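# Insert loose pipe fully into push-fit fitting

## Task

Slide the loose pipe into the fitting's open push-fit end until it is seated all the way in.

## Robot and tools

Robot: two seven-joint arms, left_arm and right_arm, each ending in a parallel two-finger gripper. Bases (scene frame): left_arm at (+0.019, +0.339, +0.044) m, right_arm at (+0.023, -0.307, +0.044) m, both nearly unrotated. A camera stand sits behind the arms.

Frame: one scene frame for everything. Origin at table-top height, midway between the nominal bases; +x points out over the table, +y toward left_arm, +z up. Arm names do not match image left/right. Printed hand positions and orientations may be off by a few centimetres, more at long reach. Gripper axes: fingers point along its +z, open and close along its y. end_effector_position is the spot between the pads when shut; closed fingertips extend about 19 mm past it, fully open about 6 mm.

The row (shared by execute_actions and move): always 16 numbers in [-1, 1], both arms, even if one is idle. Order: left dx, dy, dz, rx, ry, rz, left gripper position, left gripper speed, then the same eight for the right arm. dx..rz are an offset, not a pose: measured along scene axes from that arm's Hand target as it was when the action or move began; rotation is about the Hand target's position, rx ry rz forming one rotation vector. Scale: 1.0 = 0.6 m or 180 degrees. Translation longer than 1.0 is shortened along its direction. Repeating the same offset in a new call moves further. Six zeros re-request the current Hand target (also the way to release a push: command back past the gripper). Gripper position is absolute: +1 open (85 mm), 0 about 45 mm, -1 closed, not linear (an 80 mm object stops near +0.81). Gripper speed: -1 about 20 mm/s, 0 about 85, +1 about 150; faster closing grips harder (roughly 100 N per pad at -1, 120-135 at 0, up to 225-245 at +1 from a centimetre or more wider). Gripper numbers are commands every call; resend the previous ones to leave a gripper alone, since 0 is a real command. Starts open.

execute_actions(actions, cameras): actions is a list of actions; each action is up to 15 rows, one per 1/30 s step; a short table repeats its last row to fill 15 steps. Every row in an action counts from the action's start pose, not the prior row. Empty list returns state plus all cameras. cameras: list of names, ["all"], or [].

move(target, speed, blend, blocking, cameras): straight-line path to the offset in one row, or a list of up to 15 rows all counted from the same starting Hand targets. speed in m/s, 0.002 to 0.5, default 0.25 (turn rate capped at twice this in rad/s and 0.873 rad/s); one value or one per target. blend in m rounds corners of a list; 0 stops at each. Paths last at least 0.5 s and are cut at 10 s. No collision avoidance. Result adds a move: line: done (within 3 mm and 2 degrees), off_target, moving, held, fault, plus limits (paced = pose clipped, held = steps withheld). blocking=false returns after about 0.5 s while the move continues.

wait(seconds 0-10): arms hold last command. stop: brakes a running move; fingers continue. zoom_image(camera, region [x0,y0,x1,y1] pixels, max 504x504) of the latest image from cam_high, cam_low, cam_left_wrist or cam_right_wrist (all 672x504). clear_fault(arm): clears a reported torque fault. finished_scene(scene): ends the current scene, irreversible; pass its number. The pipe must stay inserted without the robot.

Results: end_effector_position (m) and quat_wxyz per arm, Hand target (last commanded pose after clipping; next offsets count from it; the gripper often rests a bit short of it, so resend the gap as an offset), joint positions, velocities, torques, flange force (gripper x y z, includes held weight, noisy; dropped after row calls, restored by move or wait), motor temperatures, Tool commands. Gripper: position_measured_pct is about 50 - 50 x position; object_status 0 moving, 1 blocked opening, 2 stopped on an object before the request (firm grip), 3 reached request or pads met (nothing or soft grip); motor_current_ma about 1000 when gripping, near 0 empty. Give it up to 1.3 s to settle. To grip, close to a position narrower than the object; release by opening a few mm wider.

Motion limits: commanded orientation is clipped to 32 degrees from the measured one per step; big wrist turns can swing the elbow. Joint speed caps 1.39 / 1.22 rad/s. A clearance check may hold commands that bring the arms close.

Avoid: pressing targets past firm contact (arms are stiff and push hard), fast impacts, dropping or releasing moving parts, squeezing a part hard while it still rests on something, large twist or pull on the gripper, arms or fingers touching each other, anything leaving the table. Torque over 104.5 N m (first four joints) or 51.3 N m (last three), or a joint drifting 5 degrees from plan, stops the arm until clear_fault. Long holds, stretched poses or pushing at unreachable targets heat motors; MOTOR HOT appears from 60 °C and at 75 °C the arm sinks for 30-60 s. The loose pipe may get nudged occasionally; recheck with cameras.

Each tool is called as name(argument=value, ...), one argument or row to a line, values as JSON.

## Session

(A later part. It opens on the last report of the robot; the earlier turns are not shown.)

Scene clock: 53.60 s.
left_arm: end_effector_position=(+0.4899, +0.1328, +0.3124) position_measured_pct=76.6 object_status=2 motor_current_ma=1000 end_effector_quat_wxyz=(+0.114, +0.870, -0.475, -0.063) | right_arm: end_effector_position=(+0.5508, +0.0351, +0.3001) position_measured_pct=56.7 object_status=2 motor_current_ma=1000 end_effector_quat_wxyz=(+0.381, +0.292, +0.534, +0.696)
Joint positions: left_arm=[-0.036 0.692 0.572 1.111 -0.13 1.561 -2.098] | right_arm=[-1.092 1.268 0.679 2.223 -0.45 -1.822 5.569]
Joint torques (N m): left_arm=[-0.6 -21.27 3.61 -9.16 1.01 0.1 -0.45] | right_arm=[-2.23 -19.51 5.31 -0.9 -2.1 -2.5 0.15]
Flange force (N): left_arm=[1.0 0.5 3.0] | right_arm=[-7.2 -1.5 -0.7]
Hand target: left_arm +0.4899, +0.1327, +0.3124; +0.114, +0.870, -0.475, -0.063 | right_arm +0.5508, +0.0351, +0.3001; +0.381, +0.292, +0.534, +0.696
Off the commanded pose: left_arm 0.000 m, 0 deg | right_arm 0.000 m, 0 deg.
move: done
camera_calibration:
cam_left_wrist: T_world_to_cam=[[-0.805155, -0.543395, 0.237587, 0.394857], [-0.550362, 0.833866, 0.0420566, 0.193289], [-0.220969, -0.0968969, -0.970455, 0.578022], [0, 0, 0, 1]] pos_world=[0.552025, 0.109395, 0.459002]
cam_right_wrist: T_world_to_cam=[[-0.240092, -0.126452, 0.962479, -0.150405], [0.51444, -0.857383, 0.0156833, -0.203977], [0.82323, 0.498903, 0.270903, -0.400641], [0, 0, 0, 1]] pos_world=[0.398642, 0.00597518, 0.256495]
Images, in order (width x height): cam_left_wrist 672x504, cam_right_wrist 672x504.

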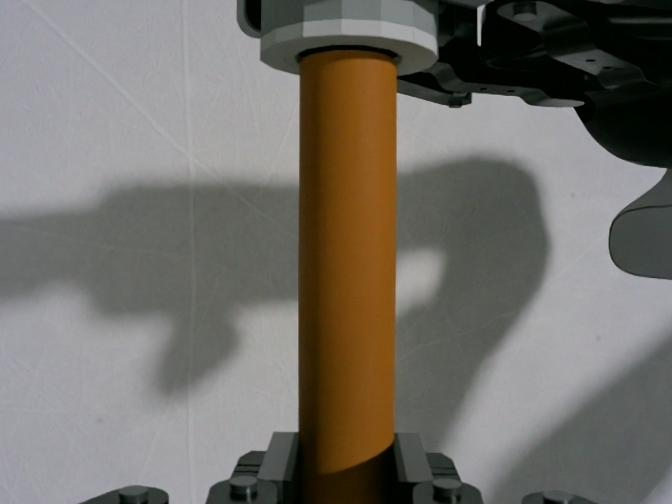

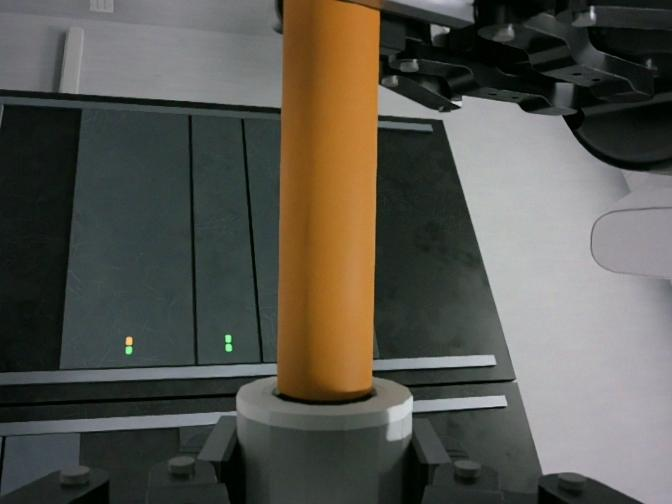

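move(
  target=[0.002637, -0.004249, -0.000278, 0, 0, 0, -0.8, -1, 0, 0, 0, 0, 0, 0, -0.4, -1],
  speed=0.015,
  cameras=["cam_left_wrist", "cam_right_wrist"],
)

zoom_image(
  camera="cam_left_wrist",
  region=[240, 0, 450, 160],
)

zoom_image(
  camera="cam_right_wrist",
  region=[220, 300, 430, 460],
)

Scene clock: 57.07 s.
left_arm: end_effector_position=(+0.4914, +0.1302, +0.3122) position_measured_pct=76.6 object_status=2 motor_current_ma=1000 end_effector_quat_wxyz=(+0.114, +0.870, -0.475, -0.063) | right_arm: end_effector_position=(+0.5508, +0.0351, +0.3001) position_measured_pct=56.7 object_status=2 motor_current_ma=1000 end_effector_quat_wxyz=(+0.381, +0.292, +0.534, +0.696)
Joint positions: left_arm=[-0.029 0.698 0.571 1.101 -0.132 1.565 -2.094] | right_arm=[-1.092 1.268 0.679 2.223 -0.45 -1.822 5.569]
Joint torques (N m): left_arm=[-0.42 -21.18 3.71 -9.44 1.17 -0.11 -0.47] | right_arm=[-2.86 -19.78 5.15 -1.21 -1.9 -2.79 0.15]
Flange force (N): left_arm=[-0.4 1.1 3.3] | right_arm=[-8.3 -1.9 -0.9]
Hand target: left_arm +0.4915, +0.1302, +0.3122; +0.114, +0.870, -0.475, -0.063 | right_arm +0.5508, +0.0351, +0.3001; +0.381, +0.292, +0.534, +0.696
Off the commanded pose: left_arm 0.000 m, 0 deg | right_arm 0.000 m, 0 deg.
move: done
camera_calibration:
cam_left_wrist: T_world_to_cam=[[-0.805166, -0.543401, 0.237534, 0.39473], [-0.550344, 0.833874, 0.0421376, 0.196244], [-0.220971, -0.096798, -0.970465, 0.577903], [0, 0, 0, 1]] pos_world=[0.553525, 0.106794, 0.458803]
cam_right_wrist: T_world_to_cam=[[-0.240105, -0.126432, 0.962478, -0.1504], [0.514434, -0.857386, 0.0157066, -0.203981], [0.82323, 0.498903, 0.270903, -0.400641], [0, 0, 0, 1]] pos_world=[0.398642, 0.00597511, 0.256495]
Images, in order (width x height): cam_left_wrist 672x504, cam_right_wrist 672x504.

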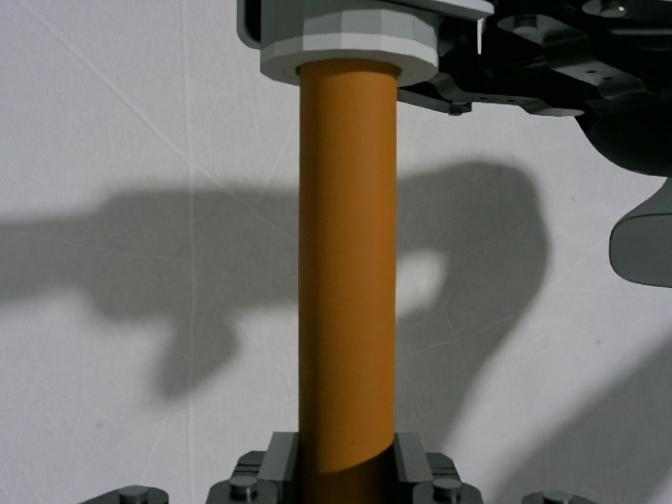

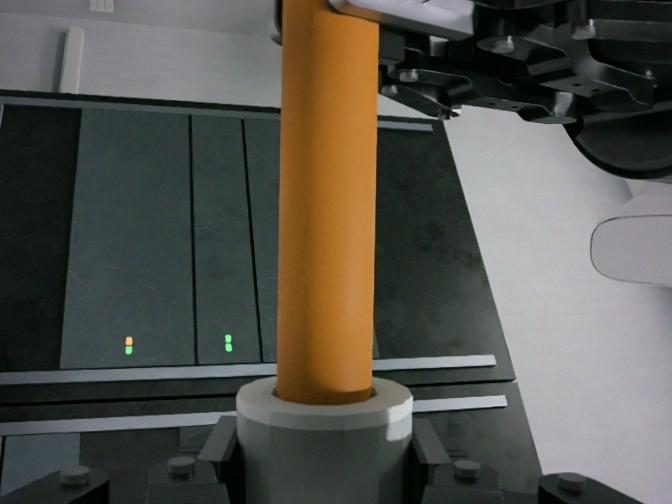

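Scaled by 2.400.

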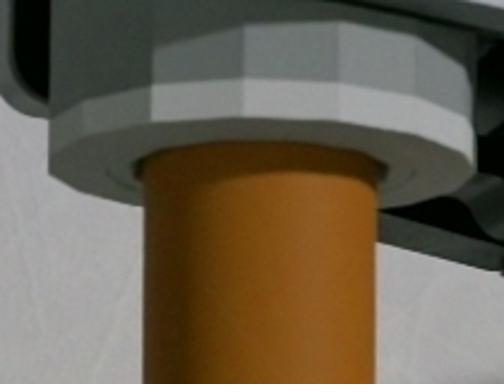

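Scaled by 2.400.

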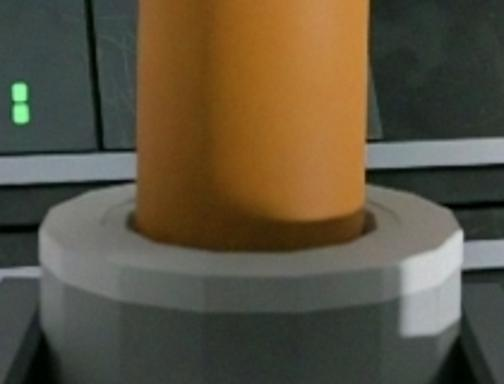

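move(
  target=[0.0027, -0.00421, 0, 0, 0, 0, -0.8, -1, 0, 0, 0, 0, 0, 0, -0.4, -1],
  speed=0.01,
  cameras=[],
)

Scene clock: 58.17 s.
left_arm: end_effector_position=(+0.4931, +0.1277, +0.3122) position_measured_pct=76.6 object_status=2 motor_current_ma=1000 end_effector_quat_wxyz=(+0.114, +0.870, -0.475, -0.063) | right_arm: end_effector_position=(+0.5508, +0.0351, +0.3001) position_measured_pct=56.7 object_status=2 motor_current_ma=1000 end_effector_quat_wxyz=(+0.381, +0.292, +0.534, +0.696)
Joint positions: left_arm=[-0.023 0.704 0.571 1.089 -0.133 1.569 -2.091] | right_arm=[-1.092 1.268 0.679 2.223 -0.45 -1.822 5.569]
Joint torques (N m): left_arm=[-0.03 -21.36 3.9 -9.8 1.2 -0.42 -0.43] | right_arm=[-3.38 -19.84 5.07 -1.34 -1.78 -3 0.12]
Flange force (N): left_arm=[-2.1 1.3 3.5] | right_arm=[-9.0 -2.1 -0.7]
Hand target: left_arm +0.4931, +0.1277, +0.3122; +0.114, +0.870, -0.475, -0.063 | right_arm +0.5508, +0.0352, +0.3001; +0.381, +0.292, +0.534, +0.696
Off the commanded pose: left_arm 0.000 m, 0 deg | right_arm 0.000 m, 0 deg.
move: done
No camera images: "cameras" was empty.

move(
  target=[0.0036, -0.00561, 0, 0, 0, 0, -0.8, -1, 0, 0, 0, 0, 0, 0, -0.4, -1],
  speed=0.01,
  cameras=["cam_left_wrist", "cam_right_wrist"],
)

zoom_image(
  camera="cam_left_wrist",
  region=[240, 0, 450, 160],
)

zoom_image(
  camera="cam_right_wrist",
  region=[220, 300, 430, 460],
)

Scene clock: 59.47 s.
left_arm: end_effector_position=(+0.4952, +0.1243, +0.3122) position_measured_pct=76.6 object_status=2 motor_current_ma=1000 end_effector_quat_wxyz=(+0.114, +0.870, -0.475, -0.063) | right_arm: end_effector_position=(+0.5508, +0.0350, +0.3001) position_measured_pct=56.7 object_status=2 motor_current_ma=1000 end_effector_quat_wxyz=(+0.381, +0.292, +0.534, +0.696)
Joint positions: left_arm=[-0.014 0.712 0.57 1.074 -0.136 1.575 -2.086] | right_arm=[-1.092 1.268 0.679 2.223 -0.45 -1.822 5.57]
Joint torques (N m): left_arm=[3.35 -21.05 6.55 -13.29 3.01 -4.85 -0.34] | right_arm=[-12.2 -20.7 2.41 -4.24 1.28 -6.52 0.12]
Flange force (N): left_arm=[-15.6 2.4 1.4] | right_arm=[-22.4 -3.6 1.1]
Hand target: left_arm +0.4953, +0.1243, +0.3122; +0.114, +0.870, -0.475, -0.063 | right_arm +0.5508, +0.0351, +0.3001; +0.381, +0.292, +0.534, +0.696
Off the commanded pose: left_arm 0.000 m, 0 deg | right_arm 0.000 m, 0 deg.
move: done
camera_calibration:
cam_left_wrist: T_world_to_cam=[[-0.805183, -0.54341, 0.237456, 0.39463], [-0.550358, 0.833868, 0.0420841, 0.203287], [-0.220876, -0.0968004, -0.970486, 0.578128], [0, 0, 0, 1]] pos_world=[0.557325, 0.100894, 0.458803]
cam_right_wrist: T_world_to_cam=[[-0.240164, -0.126312, 0.962479, -0.150366], [0.514288, -0.857472, 0.0157971, -0.204083], [0.823304, 0.498786, 0.270895, -0.4007], [0, 0, 0, 1]] pos_world=[0.398743, 0.00587502, 0.256495]
Images, in order (width x height): cam_left_wrist 672x504, cam_right_wrist 672x504.

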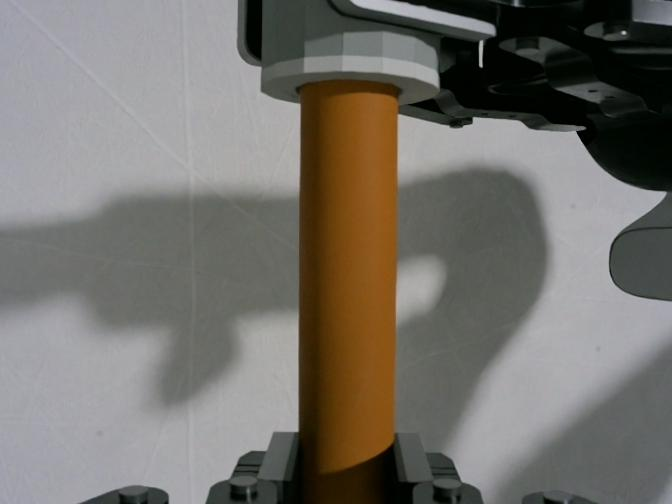

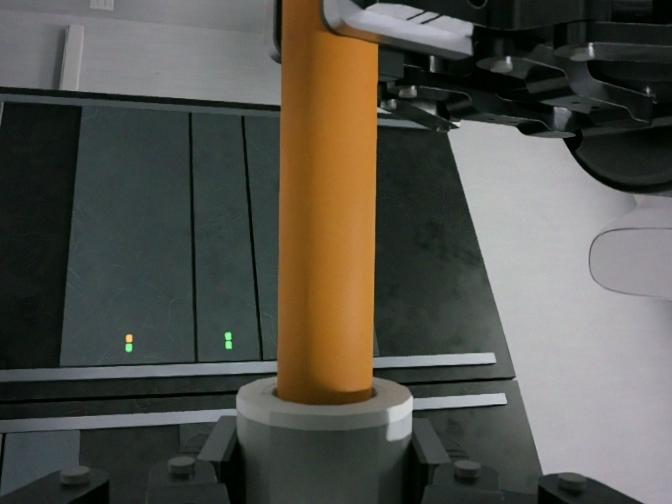

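Scaled by 2.400.

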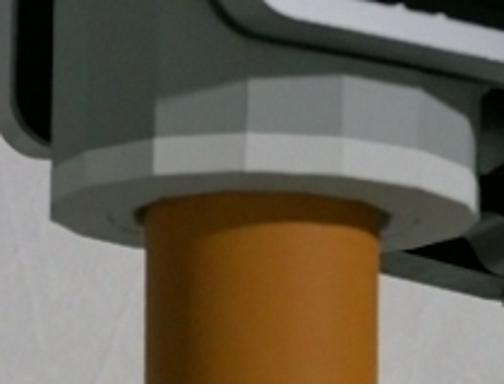

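Scaled by 2.400.

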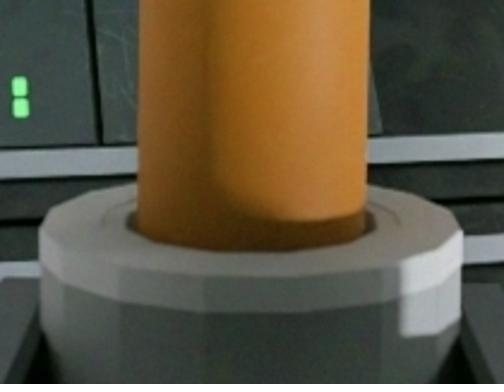

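move(
  target=[0.0045, -0.00701, 0, 0, 0, 0, -0.8, -1, 0, 0, 0, 0, 0, 0, -0.4, -1],
  speed=0.012,
  cameras=[],
)

move(
  target=[0.0045, -0.00701, 0, 0, 0, 0, -0.8, -1, 0, 0, 0, 0, 0, 0, -0.4, -1],
  speed=0.012,
  cameras=["cam_left_wrist", "cam_right_wrist"],
)

zoom_image(
  camera="cam_left_wrist",
  region=[240, 40, 450, 200],
)

zoom_image(
  camera="cam_right_wrist",
  region=[220, 300, 430, 460],
)

Scene clock: 61.23 s.
left_arm: end_effector_position=(+0.4979, +0.1201, +0.3122) position_measured_pct=76.6 object_status=2 motor_current_ma=1000 end_effector_quat_wxyz=(+0.114, +0.870, -0.475, -0.063) | right_arm: end_effector_position=(+0.5508, +0.0351, +0.3001) position_measured_pct=56.7 object_status=2 motor_current_ma=1000 end_effector_quat_wxyz=(+0.381, +0.292, +0.534, +0.696)
Joint positions: left_arm=[-0.003 0.722 0.569 1.055 -0.138 1.583 -2.081] | right_arm=[-1.092 1.268 0.679 2.223 -0.45 -1.822 5.57]
Joint torques (N m): left_arm=[5.48 -21 8.07 -15.38 4.2 -7.74 -0.15] | right_arm=[-17.62 -21.22 0.83 -6.05 3.14 -8.65 0.08]
Flange force (N): left_arm=[-23.8 2.6 -0.4] | right_arm=[-30.6 -4.6 2.1]
Hand target: left_arm +0.4979, +0.1201, +0.3122; +0.114, +0.870, -0.475, -0.063 | right_arm +0.5508, +0.0351, +0.3001; +0.381, +0.292, +0.534, +0.696
Off the commanded pose: left_arm 0.000 m, 0 deg | right_arm 0.000 m, 0 deg.
move: done
No camera images: "cameras" was empty.

Scene clock: 62.00 s.
left_arm: end_effector_position=(+0.5006, +0.1159, +0.3122) position_measured_pct=76.6 object_status=2 motor_current_ma=1000 end_effector_quat_wxyz=(+0.114, +0.870, -0.475, -0.063) | right_arm: end_effector_position=(+0.5508, +0.0351, +0.3001) position_measured_pct=56.7 object_status=2 motor_current_ma=1000 end_effector_quat_wxyz=(+0.381, +0.292, +0.534, +0.696)
Joint positions: left_arm=[0.008 0.732 0.567 1.035 -0.141 1.591 -2.075] | right_arm=[-1.092 1.268 0.679 2.223 -0.45 -1.822 5.57]
Joint torques (N m): left_arm=[5.48 -21.22 7.97 -15.42 4.09 -7.59 -0.23] | right_arm=[-17.64 -21.26 0.83 -6.04 3.13 -8.73 0.06]
Flange force (N): left_arm=[-24.4 3.1 0.4] | right_arm=[-30.6 -4.7 2.4]
Hand target: left_arm +0.5007, +0.1159, +0.3122; +0.114, +0.870, -0.475, -0.063 | right_arm +0.5508, +0.0351, +0.3001; +0.381, +0.292, +0.534, +0.696
Off the commanded pose: left_arm 0.000 m, 0 deg | right_arm 0.000 m, 0 deg.
move: done
camera_calibration:
cam_left_wrist: T_world_to_cam=[[-0.805188, -0.543413, 0.237433, 0.394427], [-0.550359, 0.833867, 0.0420817, 0.213265], [-0.220855, -0.0967897, -0.970492, 0.578498], [0, 0, 0, 1]] pos_world=[0.562725, 0.0924941, 0.458803]
cam_right_wrist: T_world_to_cam=[[-0.240155, -0.126394, 0.962471, -0.150378], [0.514462, -0.857368, 0.015777, -0.20401], [0.823198, 0.498943, 0.270926, -0.400634], [0, 0, 0, 1]] pos_world=[0.398643, 0.00597484, 0.256495]
Images, in order (width x height): cam_left_wrist 672x504, cam_right_wrist 672x504.

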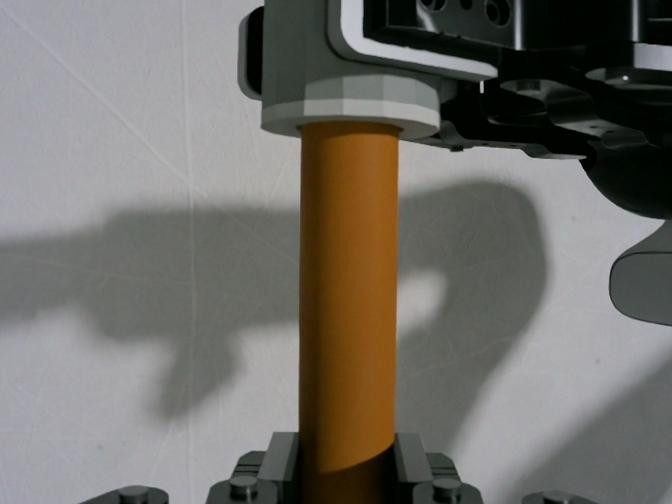

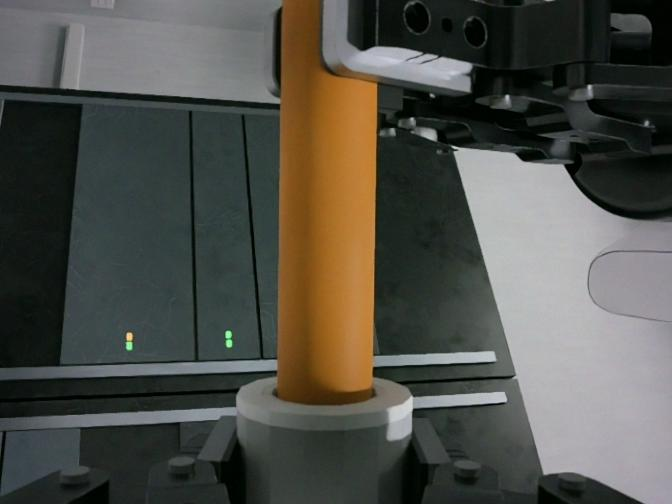

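Scaled by 2.400.

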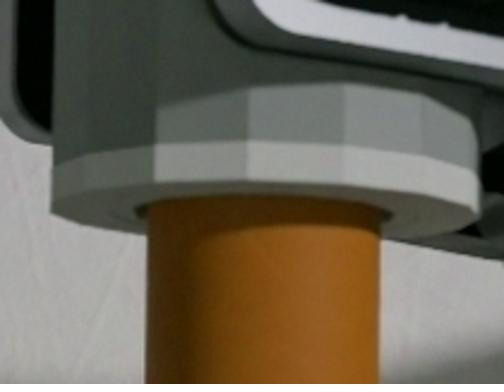

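Scaled by 2.400.

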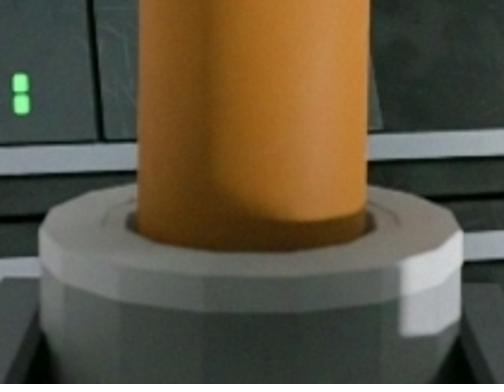

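move(
  target=[0.0072, -0.01122, 0, 0, 0, 0, -0.8, -1, 0, 0, 0, 0, 0, 0, -0.4, -1],
  speed=0.015,
  cameras=[],
)

move(
  target=[0.0036, -0.00561, 0, 0, 0, 0, -0.8, -1, 0, 0, 0, 0, 0, 0, -0.4, -1],
  speed=0.012,
  cameras=["cam_left_wrist", "cam_right_wrist"],
)

Scene clock: 63.43 s.
left_arm: end_effector_position=(+0.5050, +0.1092, +0.3122) position_measured_pct=76.6 object_status=2 motor_current_ma=1000 end_effector_quat_wxyz=(+0.114, +0.870, -0.475, -0.063) | right_arm: end_effector_position=(+0.5508, +0.0351, +0.3001) position_measured_pct=56.7 object_status=2 motor_current_ma=1000 end_effector_quat_wxyz=(+0.381, +0.292, +0.534, +0.696)
Joint positions: left_arm=[0.026 0.749 0.565 1.003 -0.146 1.604 -2.067] | right_arm=[-1.092 1.268 0.679 2.223 -0.45 -1.822 5.57]
Joint torques (N m): left_arm=[5.44 -21.21 7.87 -15.4 3.96 -7.88 -0.15] | right_arm=[-17.74 -21.55 0.91 -6.06 3.05 -8.92 0.05]
Flange force (N): left_arm=[-25.0 3.5 -0.2] | right_arm=[-30.7 -5.3 2.7]
Hand target: left_arm +0.5050, +0.1092, +0.3122; +0.114, +0.870, -0.475, -0.063 | right_arm +0.5508, +0.0351, +0.3001; +0.381, +0.292, +0.534, +0.696
Off the commanded pose: left_arm 0.000 m, 0 deg | right_arm 0.000 m, 0 deg.
move: done
No camera images: "cameras" was empty.

Scene clock: 64.17 s.
left_arm: end_effector_position=(+0.5071, +0.1058, +0.3122) position_measured_pct=76.6 object_status=2 motor_current_ma=1000 end_effector_quat_wxyz=(+0.114, +0.870, -0.475, -0.063) | right_arm: end_effector_position=(+0.5508, +0.0351, +0.3001) position_measured_pct=56.7 object_status=2 motor_current_ma=1000 end_effector_quat_wxyz=(+0.381, +0.292, +0.534, +0.696)
Joint positions: left_arm=[0.035 0.757 0.564 0.986 -0.148 1.611 -2.063] | right_arm=[-1.092 1.268 0.679 2.223 -0.45 -1.822 5.57]
Joint torques (N m): left_arm=[5.42 -21.59 7.69 -15.4 3.9 -8.09 -0.24] | right_arm=[-17.93 -21.64 0.89 -6.1 3.07 -9.07 0.04]
Flange force (N): left_arm=[-24.3 3.2 -0.8] | right_arm=[-31.0 -5.5 3.0]
Hand target: left_arm +0.5071, +0.1058, +0.3122; +0.114, +0.870, -0.475, -0.063 | right_arm +0.5508, +0.0351, +0.3001; +0.381, +0.292, +0.534, +0.696
Off the commanded pose: left_arm 0.000 m, 0 deg | right_arm 0.000 m, 0 deg.
move: done
camera_calibration:
cam_left_wrist: T_world_to_cam=[[-0.805183, -0.54341, 0.237456, 0.394158], [-0.550358, 0.833868, 0.0420841, 0.225263], [-0.220876, -0.0968004, -0.970486, 0.578966], [0, 0, 0, 1]] pos_world=[0.569225, 0.0823942, 0.458803]
cam_right_wrist: T_world_to_cam=[[-0.240106, -0.126476, 0.962472, -0.150398], [0.514485, -0.857356, 0.0156847, -0.203996], [0.823197, 0.498944, 0.270926, -0.400634], [0, 0, 0, 1]] pos_world=[0.398642, 0.00597514, 0.256495]
Images, in order (width x height): cam_left_wrist 672x504, cam_right_wrist 672x504.

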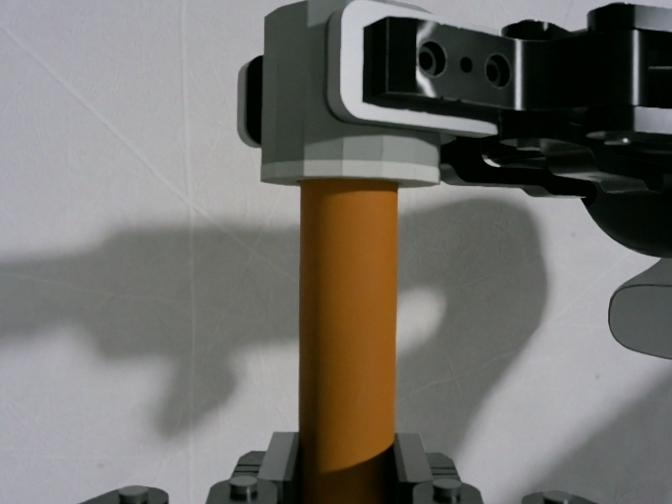

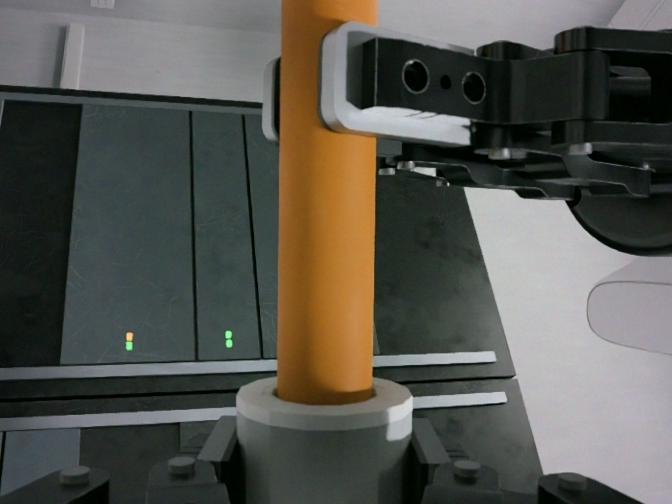

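move(
  target=[0.0018, -0.00281, 0, 0, 0, 0, -0.8, -1, 0, 0, 0, 0, 0, 0, -0.4, -1],
  speed=0.012,
  cameras=[],
)

move(
  target=[0.0018, -0.00281, 0, 0, 0, 0, -0.8, -1, 0, 0, 0, 0, 0, 0, -0.4, -1],
  speed=0.012,
  cameras=[],
)

Scene clock: 65.30 s.
left_arm: end_effector_position=(+0.5082, +0.1041, +0.3122) position_measured_pct=76.6 object_status=2 motor_current_ma=1000 end_effector_quat_wxyz=(+0.114, +0.870, -0.475, -0.063) | right_arm: end_effector_position=(+0.5508, +0.0351, +0.3001) position_measured_pct=56.7 object_status=2 motor_current_ma=1000 end_effector_quat_wxyz=(+0.381, +0.292, +0.534, +0.696)
Joint positions: left_arm=[0.04 0.762 0.564 0.978 -0.149 1.615 -2.061] | right_arm=[-1.092 1.268 0.679 2.223 -0.45 -1.822 5.57]
Joint torques (N m): left_arm=[5.55 -21.35 7.69 -15.47 3.9 -8.16 -0.15] | right_arm=[-18.22 -21.71 0.94 -6.25 3.17 -9.23 0.07]
Flange force (N): left_arm=[-25.6 3.7 -0.6] | right_arm=[-31.3 -5.7 2.8]
Hand target: left_arm +0.5082, +0.1041, +0.3122; +0.114, +0.870, -0.475, -0.063 | right_arm +0.5508, +0.0351, +0.3001; +0.381, +0.292, +0.534, +0.696
Off the commanded pose: left_arm 0.000 m, 0 deg | right_arm 0.000 m, 0 deg.
move: done
No camera images: "cameras" was empty.

Scene clock: 66.00 s.
left_arm: end_effector_position=(+0.5093, +0.1025, +0.3122) position_measured_pct=76.6 object_status=2 motor_current_ma=1000 end_effector_quat_wxyz=(+0.114, +0.870, -0.475, -0.063) | right_arm: end_effector_position=(+0.5508, +0.0351, +0.3001) position_measured_pct=56.7 object_status=2 motor_current_ma=1000 end_effector_quat_wxyz=(+0.381, +0.292, +0.534, +0.696)
Joint positions: left_arm=[0.044 0.766 0.563 0.969 -0.15 1.619 -2.059] | right_arm=[-1.092 1.268 0.679 2.223 -0.45 -1.822 5.57]
Joint torques (N m): left_arm=[8.24 -21.18 9.72 -18.82 5.33 -12.39 0.01] | right_arm=[-26.22 -22.51 -1.54 -8.64 5.81 -12.35 -0.01]
Flange force (N): left_arm=[-37.9 5.2 -2.1] | right_arm=[-43.7 -7.3 5.2]
Hand target: left_arm +0.5093, +0.1024, +0.3122; +0.114, +0.870, -0.475, -0.063 | right_arm +0.5508, +0.0351, +0.3001; +0.381, +0.292, +0.534, +0.696
Off the commanded pose: left_arm 0.000 m, 0 deg | right_arm 0.000 m, 0 deg.
move: done
No camera images: "cameras" was empty.

execute_actions(
  actions=[],
  cameras=["cam_left_wrist", "cam_right_wrist"],
)

zoom_image(
  camera="cam_left_wrist",
  region=[240, 100, 450, 260],
)

move(
  target=[0.0018, -0.00281, 0, 0, 0, 0, -0.8, -1, 0, 0, 0, 0, 0, 0, -0.4, -1],
  speed=0.012,
  cameras=["cam_left_wrist", "cam_right_wrist"],
)

zoom_image(
  camera="cam_left_wrist",
  region=[240, 100, 450, 260],
)

Scene clock: 66.67 s.
left_arm: end_effector_position=(+0.5093, +0.1024, +0.3122) position_measured_pct=76.6 object_status=2 motor_current_ma=1000 end_effector_quat_wxyz=(+0.114, +0.870, -0.475, -0.063) | right_arm: end_effector_position=(+0.5508, +0.0351, +0.3001) position_measured_pct=56.7 object_status=2 motor_current_ma=1000 end_effector_quat_wxyz=(+0.381, +0.292, +0.534, +0.696)
Joint positions: left_arm=[0.044 0.766 0.563 0.969 -0.15 1.619 -2.059] | right_arm=[-1.092 1.268 0.679 2.223 -0.45 -1.822 5.57]
Joint velocities: within noise
Joint torques (N m): left_arm=[8.31 -21.14 9.83 -19.07 5.33 -12.48 0.06] | right_arm=[-26.32 -22.53 -1.52 -8.78 5.86 -12.41 0.03]
Motor temperatures (°C): left_arm=[36 32 28 30 40 43 37] | right_arm=[29 34 28 31 37 33 38]
Flange force (N): left_arm=[-39.0 5.7 -1.5] | right_arm=[-43.9 -7.2 4.9]
Hand target: left_arm +0.5093, +0.1024, +0.3122; +0.114, +0.870, -0.475, -0.063 | right_arm +0.5508, +0.0351, +0.3001; +0.381, +0.292, +0.534, +0.696
Tool commands: left_gripper/position=-0.8 left_gripper/speed=-1.0 right_gripper/position=-0.4 right_gripper/speed=-1.0
Off the commanded pose: left_arm 0.000 m, 0 deg | right_arm 0.000 m, 0 deg.
camera_calibration:
cam_left_wrist: T_world_to_cam=[[-0.805188, -0.543413, 0.237433, 0.394096], [-0.550359, 0.833867, 0.0420817, 0.229311], [-0.220855, -0.0967897, -0.970492, 0.579112], [0, 0, 0, 1]] pos_world=[0.571425, 0.0789941, 0.458803]
cam_right_wrist: T_world_to_cam=[[-0.240105, -0.126432, 0.962478, -0.1504], [0.514434, -0.857386, 0.0157066, -0.203981], [0.82323, 0.498903, 0.270903, -0.400641], [0, 0, 0, 1]] pos_world=[0.398642, 0.00597511, 0.256495]
Images, in order (width x height): cam_left_wrist 672x504, cam_right_wrist 672x504.

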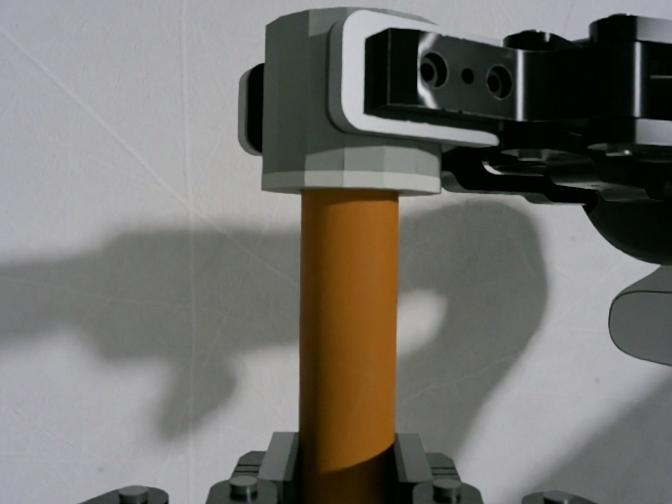

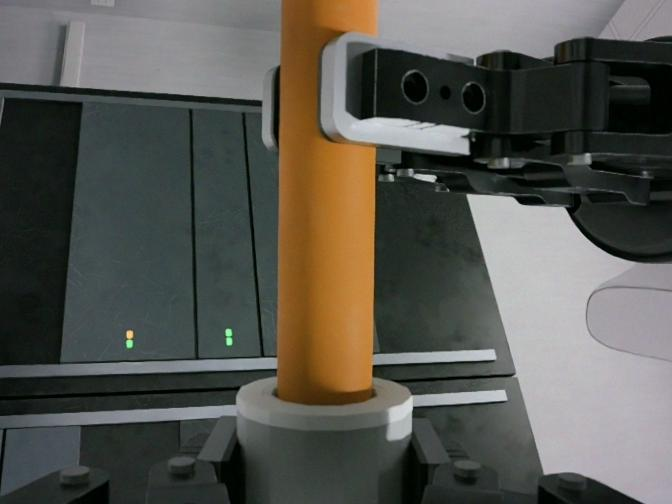

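Scaled by 2.400.

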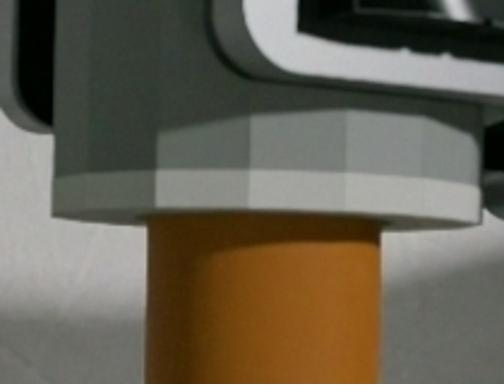

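Scene clock: 67.37 s.
left_arm: end_effector_position=(+0.5104, +0.1008, +0.3122) position_measured_pct=76.6 object_status=2 motor_current_ma=1000 end_effector_quat_wxyz=(+0.114, +0.870, -0.475, -0.063) | right_arm: end_effector_position=(+0.5508, +0.0351, +0.3001) position_measured_pct=56.7 object_status=2 motor_current_ma=1000 end_effector_quat_wxyz=(+0.381, +0.292, +0.534, +0.696)
Joint positions: left_arm=[0.049 0.77 0.563 0.961 -0.152 1.622 -2.057] | right_arm=[-1.092 1.268 0.679 2.223 -0.45 -1.822 5.57]
Joint torques (N m): left_arm=[11.33 -21.01 12.05 -21.67 6.95 -15.87 0.11] | right_arm=[-33.17 -23.11 -3.7 -11.03 8.26 -15.03 -0.03]
Flange force (N): left_arm=[-50.0 5.9 -2.6] | right_arm=[-54.4 -8.2 6.1]
Hand target: left_arm +0.5104, +0.1007, +0.3122; +0.114, +0.870, -0.475, -0.063 | right_arm +0.5508, +0.0351, +0.3001; +0.381, +0.292, +0.534, +0.696
Off the commanded pose: left_arm 0.000 m, 0 deg | right_arm 0.000 m, 0 deg.
move: done
camera_calibration:
cam_left_wrist: T_world_to_cam=[[-0.805153, -0.543421, 0.237534, 0.394047], [-0.550364, 0.833861, 0.0421433, 0.231226], [-0.220972, -0.0967982, -0.970465, 0.579255], [0, 0, 0, 1]] pos_world=[0.572525, 0.0773942, 0.458803]
cam_right_wrist: T_world_to_cam=[[-0.240177, -0.126336, 0.962473, -0.150359], [0.514334, -0.857445, 0.0157985, -0.204102], [0.823271, 0.498827, 0.270917, -0.400693], [0, 0, 0, 1]] pos_world=[0.398743, 0.00587498, 0.256495]
Images, in order (width x height): cam_left_wrist 672x504, cam_right_wrist 672x504.

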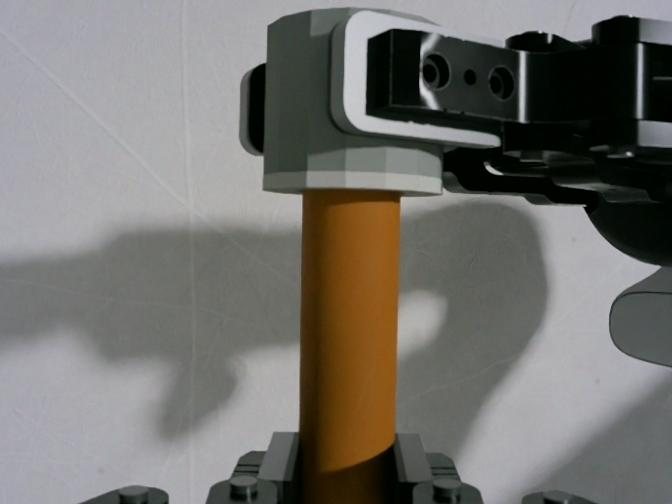

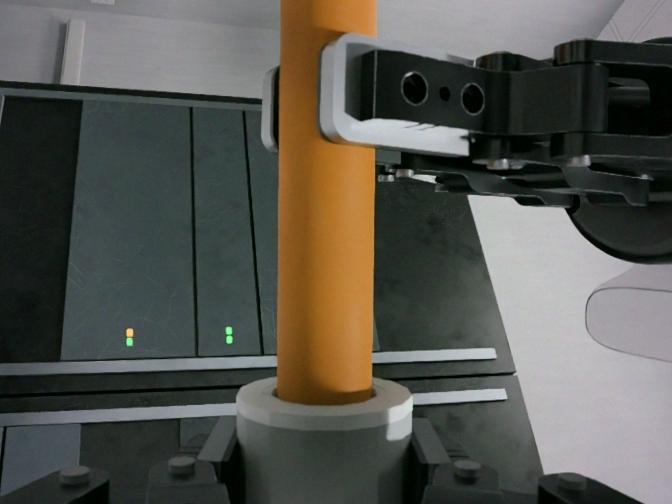

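Scaled by 2.400.

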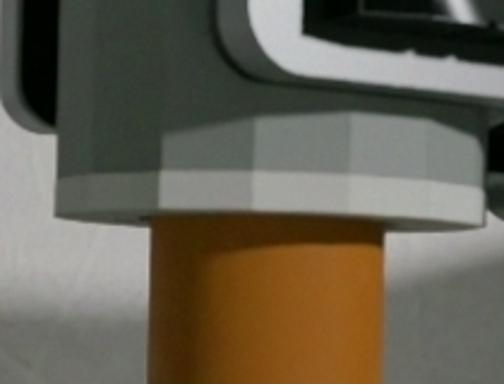

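move(
  target=[-0.0072, 0.01122, 0, 0, 0, 0, -0.8, -1, 0, 0, 0, 0, 0, 0, -0.4, -1],
  speed=0.02,
  cameras=[],
)

Scene clock: 68.77 s.
left_arm: end_effector_position=(+0.5061, +0.1074, +0.3122) position_measured_pct=76.6 object_status=2 motor_current_ma=1000 end_effector_quat_wxyz=(+0.114, +0.870, -0.475, -0.063) | right_arm: end_effector_position=(+0.5507, +0.0354, +0.3001) position_measured_pct=56.7 object_status=2 motor_current_ma=1000 end_effector_quat_wxyz=(+0.381, +0.292, +0.534, +0.696)
Joint positions: left_arm=[0.031 0.753 0.565 0.994 -0.147 1.608 -2.065] | right_arm=[-1.092 1.268 0.679 2.222 -0.45 -1.822 5.57]
Joint torques (N m): left_arm=[0.28 -22.31 4.11 -9.14 1.37 -0.08 -0.61] | right_arm=[-2.66 -19.73 5.13 -1.4 -1.78 -2.75 0.14]
Flange force (N): left_arm=[-0.8 0.2 2.7] | right_arm=[-7.6 -1.5 -1.6]
Hand target: left_arm +0.5061, +0.1075, +0.3122; +0.114, +0.870, -0.475, -0.063 | right_arm +0.5508, +0.0351, +0.3001; +0.381, +0.292, +0.534, +0.696
Off the commanded pose: left_arm 0.000 m, 0 deg | right_arm 0.000 m, 0 deg.
move: done
No camera images: "cameras" was empty.

move(
  target=[
    [0, 0, 0, 0, 0, 0, -0.8, -1, 0, 0, 0, 0, 0, 0, 0.55, -0.8],
    [0, 0, 0, 0, 0, 0, -0.8, -1, -0.1627, -0.1043, -0.0518, 0, 0, 0, 0.55, -0.8],
    [0, 0, 0, 0, 0, 0, -0.8, -1, -0.0847, -0.3385, 0, 0, 0, 0, 0.55, -0.8],
  ],
  speed=[0.08, 0.08, 0.15],
  blend=[0, 0.02, 0],
  cameras=["all"],
)

Scene clock: 74.53 s.
left_arm: end_effector_position=(+0.5061, +0.1075, +0.3122) position_measured_pct=76.6 object_status=2 motor_current_ma=1000 end_effector_quat_wxyz=(+0.114, +0.870, -0.475, -0.063) | right_arm: end_effector_position=(+0.5000, -0.1679, +0.3001) position_measured_pct=22.5 object_status=3 motor_current_ma=0 end_effector_quat_wxyz=(+0.381, +0.292, +0.534, +0.696)
Joint positions: left_arm=[0.031 0.753 0.565 0.995 -0.147 1.608 -2.065] | right_arm=[-0.813 2.069 1.295 2.538 -0.991 -2.102 4.228]
Joint torques (N m): left_arm=[-0.5 -22.73 3.71 -9.3 1.02 0.08 -0.44] | right_arm=[-1.98 -14.67 4.26 3.1 -2.32 1.29 0.04]
Flange force (N): left_arm=[0.5 0.5 3.4] | right_arm=[-7.3 7.7 -3.7]
Hand target: left_arm +0.5061, +0.1075, +0.3122; +0.114, +0.870, -0.475, -0.063 | right_arm +0.5000, -0.1680, +0.3001; +0.381, +0.292, +0.534, +0.696
Off the commanded pose: left_arm 0.000 m, 0 deg | right_arm 0.000 m, 0 deg.
joint sent to its limit (right arm) — joint 6 (wrist pitch), lower limit. The joint targets still meet the commanded pose.
move: done
camera_calibration:
cam_left_wrist: T_world_to_cam=[[-0.805172, -0.543404, 0.237509, 0.394111], [-0.550375, 0.83386, 0.0420032, 0.223371], [-0.220874, -0.0968994, -0.970477, 0.57888], [0, 0, 0, 1]] pos_world=[0.568125, 0.0839947, 0.458802]
cam_right_wrist: T_world_to_cam=[[-0.240171, -0.126501, 0.962453, -0.188259], [0.514438, -0.857384, 0.0156826, -0.351978], [0.823208, 0.498889, 0.270996, -0.257513], [0, 0, 0, 1]] pos_world=[0.347843, -0.197125, 0.256495]

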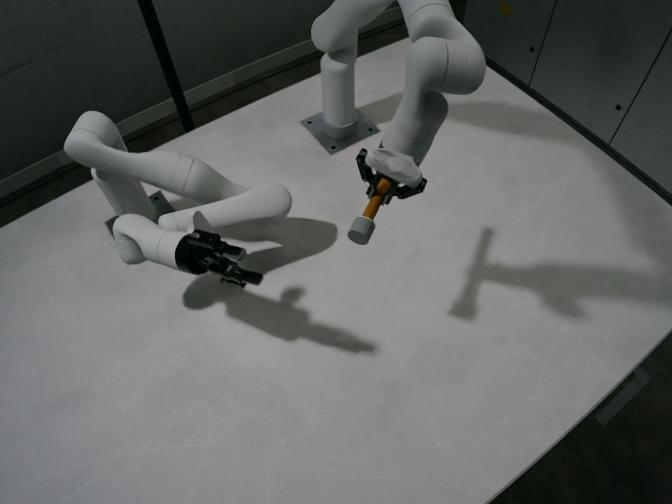

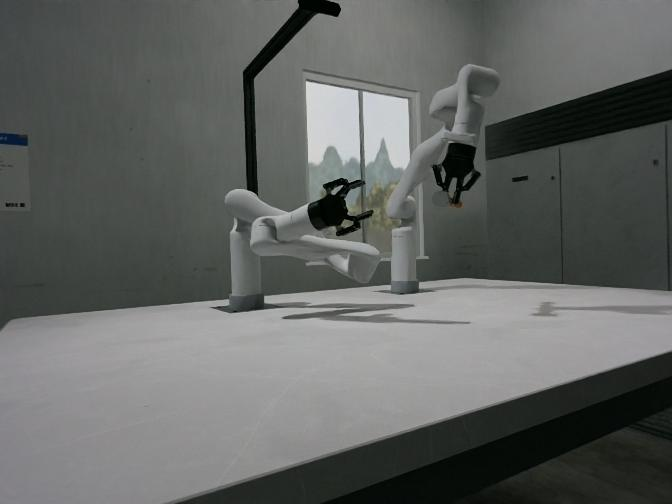

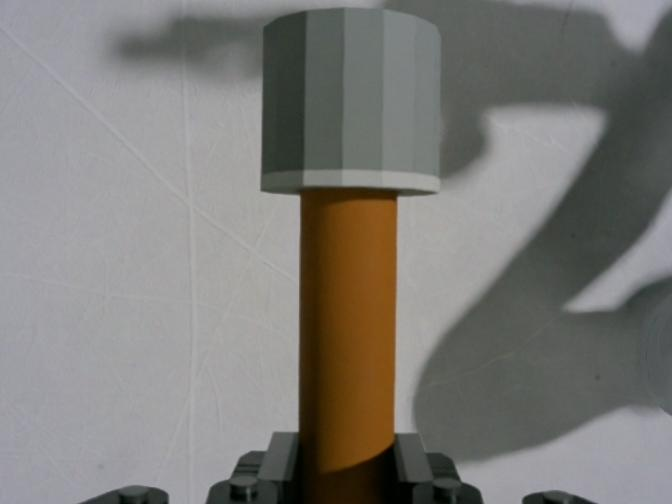

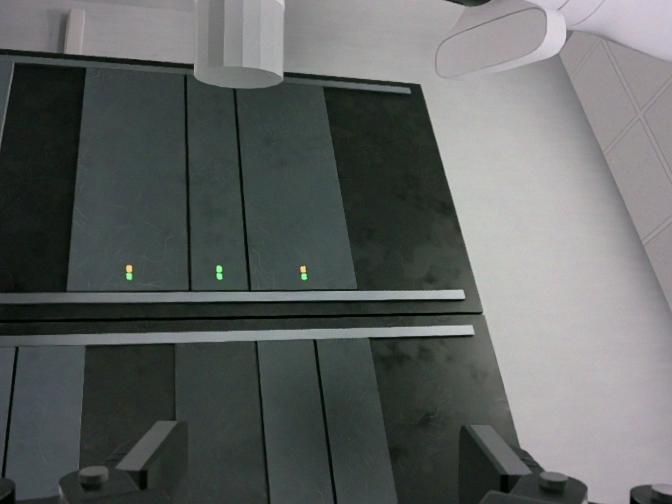

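move(
  target=[
    [0, 0, 0, 0.0333, -0.0777, 0, -0.8, -1, 0, 0, 0, 0, 0, 0, 0.55, -0.8],
    [0, 0, -0.4217, 0.0333, -0.0777, 0, -0.8, -1, 0, 0, 0, 0, 0, 0, 0.55, -0.8],
  ],
  speed=[0.15, 0.1],
  blend=[0.02, 0],
  cameras=["all"],
)

zoom_image(
  camera="cam_low",
  region=[400, 250, 520, 330],
)

Scene clock: 81.10 s.
left_arm: end_effector_position=(+0.5061, +0.1075, +0.0592) position_measured_pct=76.6 object_status=2 motor_current_ma=1000 end_effector_quat_wxyz=(+0.010, +0.876, -0.482, +0.019) | right_arm: end_effector_position=(+0.5000, -0.1680, +0.3001) position_measured_pct=22.5 object_status=3 motor_current_ma=0 end_effector_quat_wxyz=(+0.381, +0.292, +0.534, +0.696)
Joint positions: left_arm=[0.147 0.892 0.383 1.566 -0.417 0.727 -1.859] | right_arm=[-0.813 2.069 1.295 2.538 -0.991 -2.102 4.228]
Joint torques (N m): left_arm=[-0.45 -22.83 3.39 -7.14 0.26 -0.49 -0.44] | right_arm=[-2.24 -14.73 4.23 3.11 -2.31 1.25 0.15]
Flange force (N): left_arm=[-0.9 2.3 3.7] | right_arm=[-8.3 8.5 -4.5]
Hand target: left_arm +0.5061, +0.1075, +0.0592; +0.010, +0.876, -0.482, +0.019 | right_arm +0.5000, -0.1680, +0.3001; +0.381, +0.292, +0.534, +0.696
Off the commanded pose: left_arm 0.000 m, 0 deg | right_arm 0.000 m, 0 deg.
move: done
camera_calibration:
cam_left_wrist: T_world_to_cam=[[-0.831724, -0.554782, -0.0212576, 0.484241], [-0.554791, 0.831968, -0.00600695, 0.239272], [0.0210182, 0.0067974, -0.999756, 0.201605], [0, 0, 0, 1]] pos_world=[0.531263, 0.0682111, 0.213287]
cam_right_wrist: T_world_to_cam=[[-0.240092, -0.126452, 0.962479, -0.188284], [0.51444, -0.857383, 0.0156833, -0.351978], [0.82323, 0.498903, 0.270903, -0.257494], [0, 0, 0, 1]] pos_world=[0.347842, -0.197125, 0.256495]

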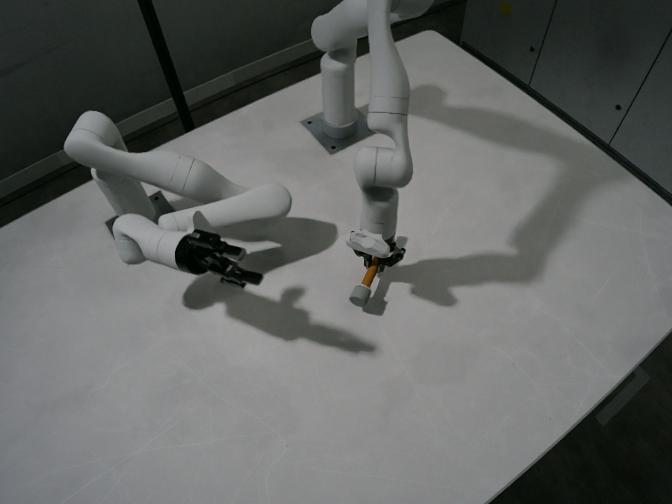

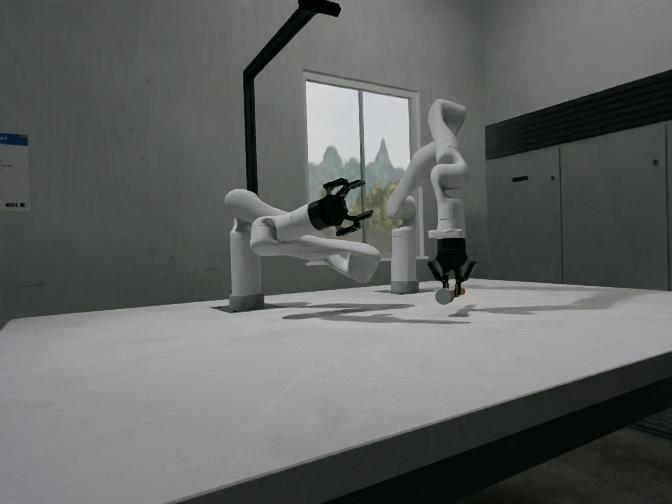

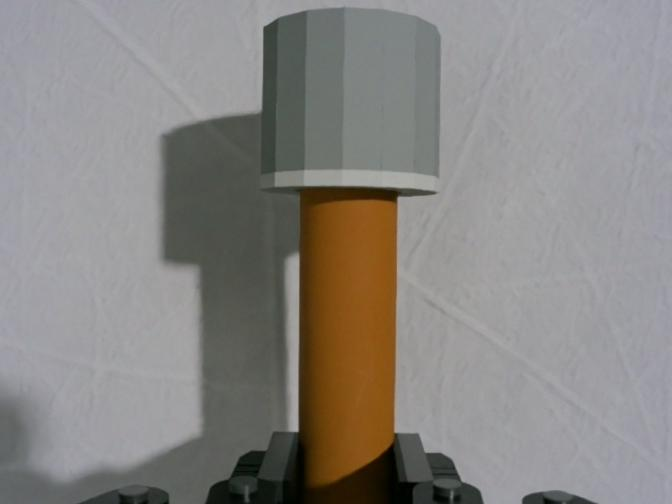

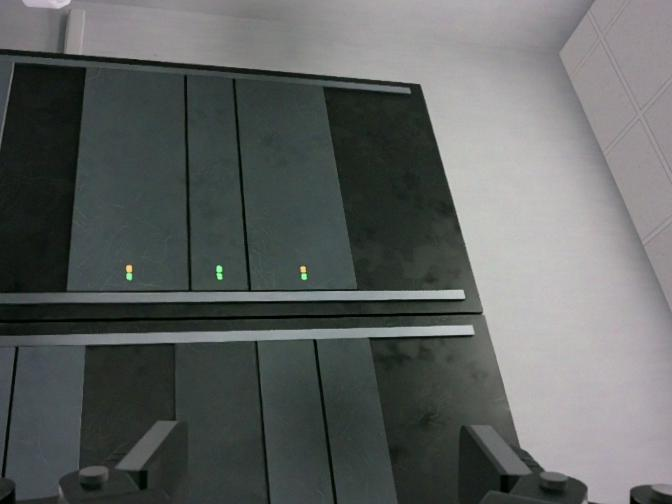

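Scaled by 4.200 from the camera's 672x504 image, which has a finer 960x720 frame.

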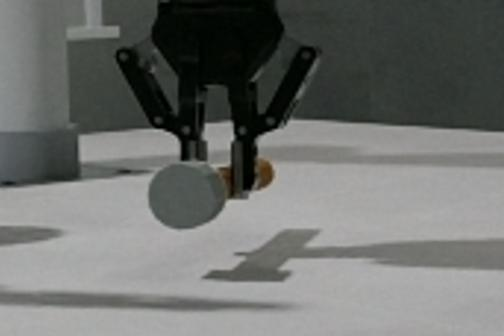

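move(
  target=[0, 0, -0.0387, 0, 0, 0, -0.8, -1, 0, 0, 0, 0, 0, 0, 0.55, -0.8],
  speed=0.04,
  cameras=[],
)

move(
  target=[0, 0, -0.0050, 0, 0, 0, -0.8, -1, 0, 0, 0, 0, 0, 0, 0.55, -0.8],
  speed=0.012,
  cameras=["cam_left_wrist", "cam_low", "cam_high"],
)

zoom_image(
  camera="cam_low",
  region=[400, 260, 520, 340],
)

Scene clock: 82.50 s.
left_arm: end_effector_position=(+0.5061, +0.1075, +0.0360) position_measured_pct=76.6 object_status=2 motor_current_ma=1000 end_effector_quat_wxyz=(+0.010, +0.876, -0.482, +0.019) | right_arm: end_effector_position=(+0.5000, -0.1680, +0.3001) position_measured_pct=22.5 object_status=3 motor_current_ma=0 end_effector_quat_wxyz=(+0.381, +0.292, +0.534, +0.696)
Joint positions: left_arm=[0.158 0.932 0.364 1.571 -0.432 0.68 -1.848] | right_arm=[-0.813 2.069 1.295 2.538 -0.991 -2.102 4.228]
Joint torques (N m): left_arm=[-0.42 -22.95 3.49 -6.65 0.25 -0.61 -0.42] | right_arm=[-2.19 -14.75 4.2 3.11 -2.3 1.28 0.14]
Flange force (N): left_arm=[-0.4 2.0 3.2] | right_arm=[-8.2 8.5 -4.4]
Hand target: left_arm +0.5061, +0.1075, +0.0360; +0.010, +0.876, -0.482, +0.019 | right_arm +0.5000, -0.1680, +0.3001; +0.381, +0.292, +0.534, +0.696
Off the commanded pose: left_arm 0.000 m, 0 deg | right_arm 0.000 m, 0 deg.
move: done
No camera images: "cameras" was empty.

Scene clock: 83.20 s.
left_arm: end_effector_position=(+0.5061, +0.1075, +0.0330) position_measured_pct=76.6 object_status=2 motor_current_ma=1000 end_effector_quat_wxyz=(+0.010, +0.876, -0.482, +0.019) | right_arm: end_effector_position=(+0.5000, -0.1680, +0.3001) position_measured_pct=22.5 object_status=3 motor_current_ma=0 end_effector_quat_wxyz=(+0.381, +0.292, +0.534, +0.696)
Joint positions: left_arm=[0.159 0.938 0.362 1.572 -0.434 0.675 -1.846] | right_arm=[-0.813 2.069 1.295 2.538 -0.991 -2.102 4.228]
Joint torques (N m): left_arm=[-0.44 -23.05 3.33 -6.68 0.22 -0.58 -0.47] | right_arm=[-2.17 -14.7 4.21 3.11 -2.32 1.27 0.14]
Flange force (N): left_arm=[-0.6 2.2 3.3] | right_arm=[-8.1 8.5 -4.2]
Hand target: left_arm +0.5060, +0.1075, +0.0330; +0.010, +0.876, -0.482, +0.019 | right_arm +0.5000, -0.1680, +0.3001; +0.381, +0.292, +0.534, +0.696
Off the commanded pose: left_arm 0.000 m, 0 deg | right_arm 0.000 m, 0 deg.
move: done
camera_calibration:
cam_left_wrist: T_world_to_cam=[[-0.831724, -0.55478, -0.0213131, 0.483691], [-0.554792, 0.831968, -0.00592374, 0.239099], [0.0210182, 0.00689741, -0.999755, 0.175305], [0, 0, 0, 1]] pos_world=[0.531263, 0.0682105, 0.186987]
Images, in order (width x height): cam_high 672x504, cam_low 672x504, cam_left_wrist 672x504.

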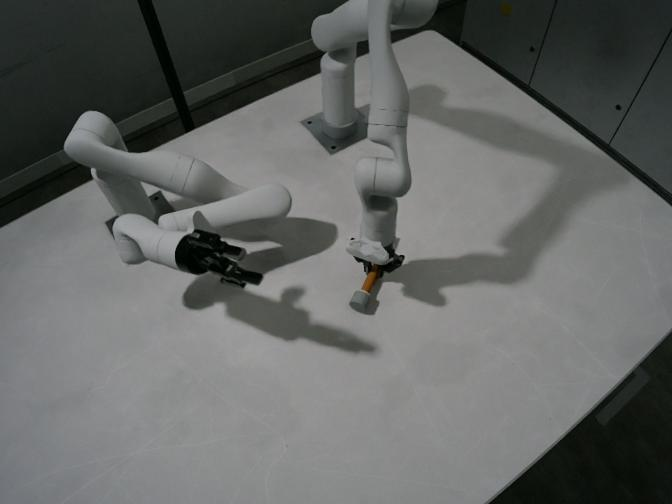

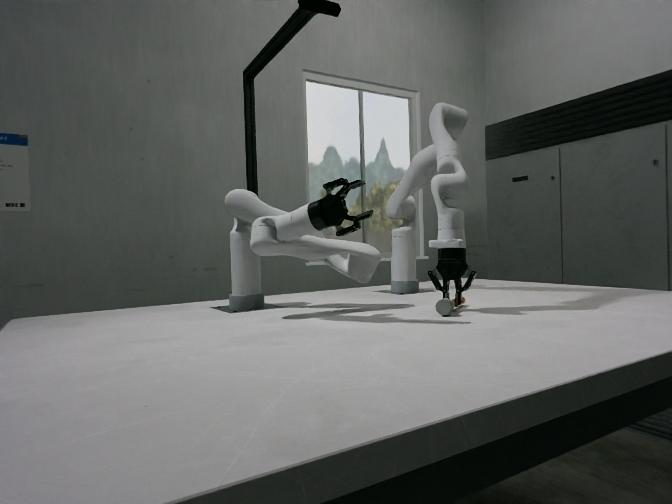

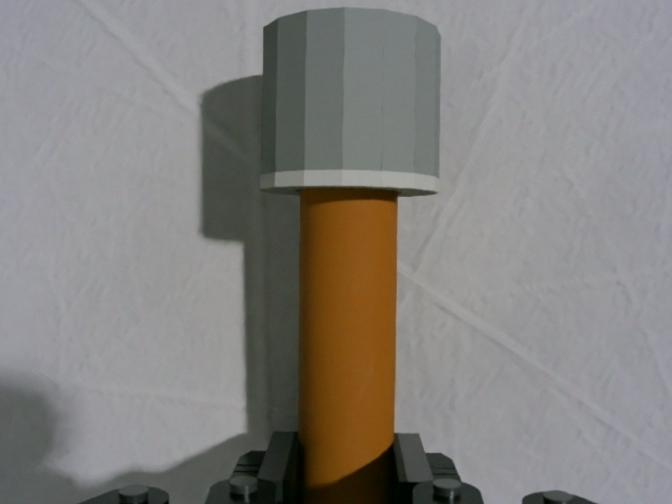

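Scaled by 4.200 from the camera's 672x504 image, which has a finer 960x720 frame.

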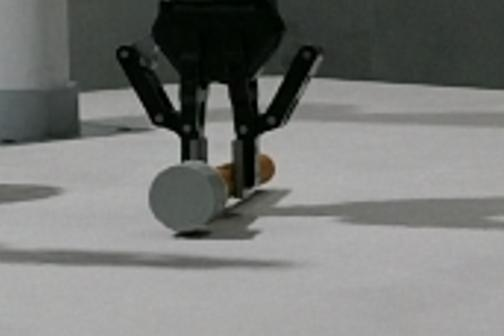

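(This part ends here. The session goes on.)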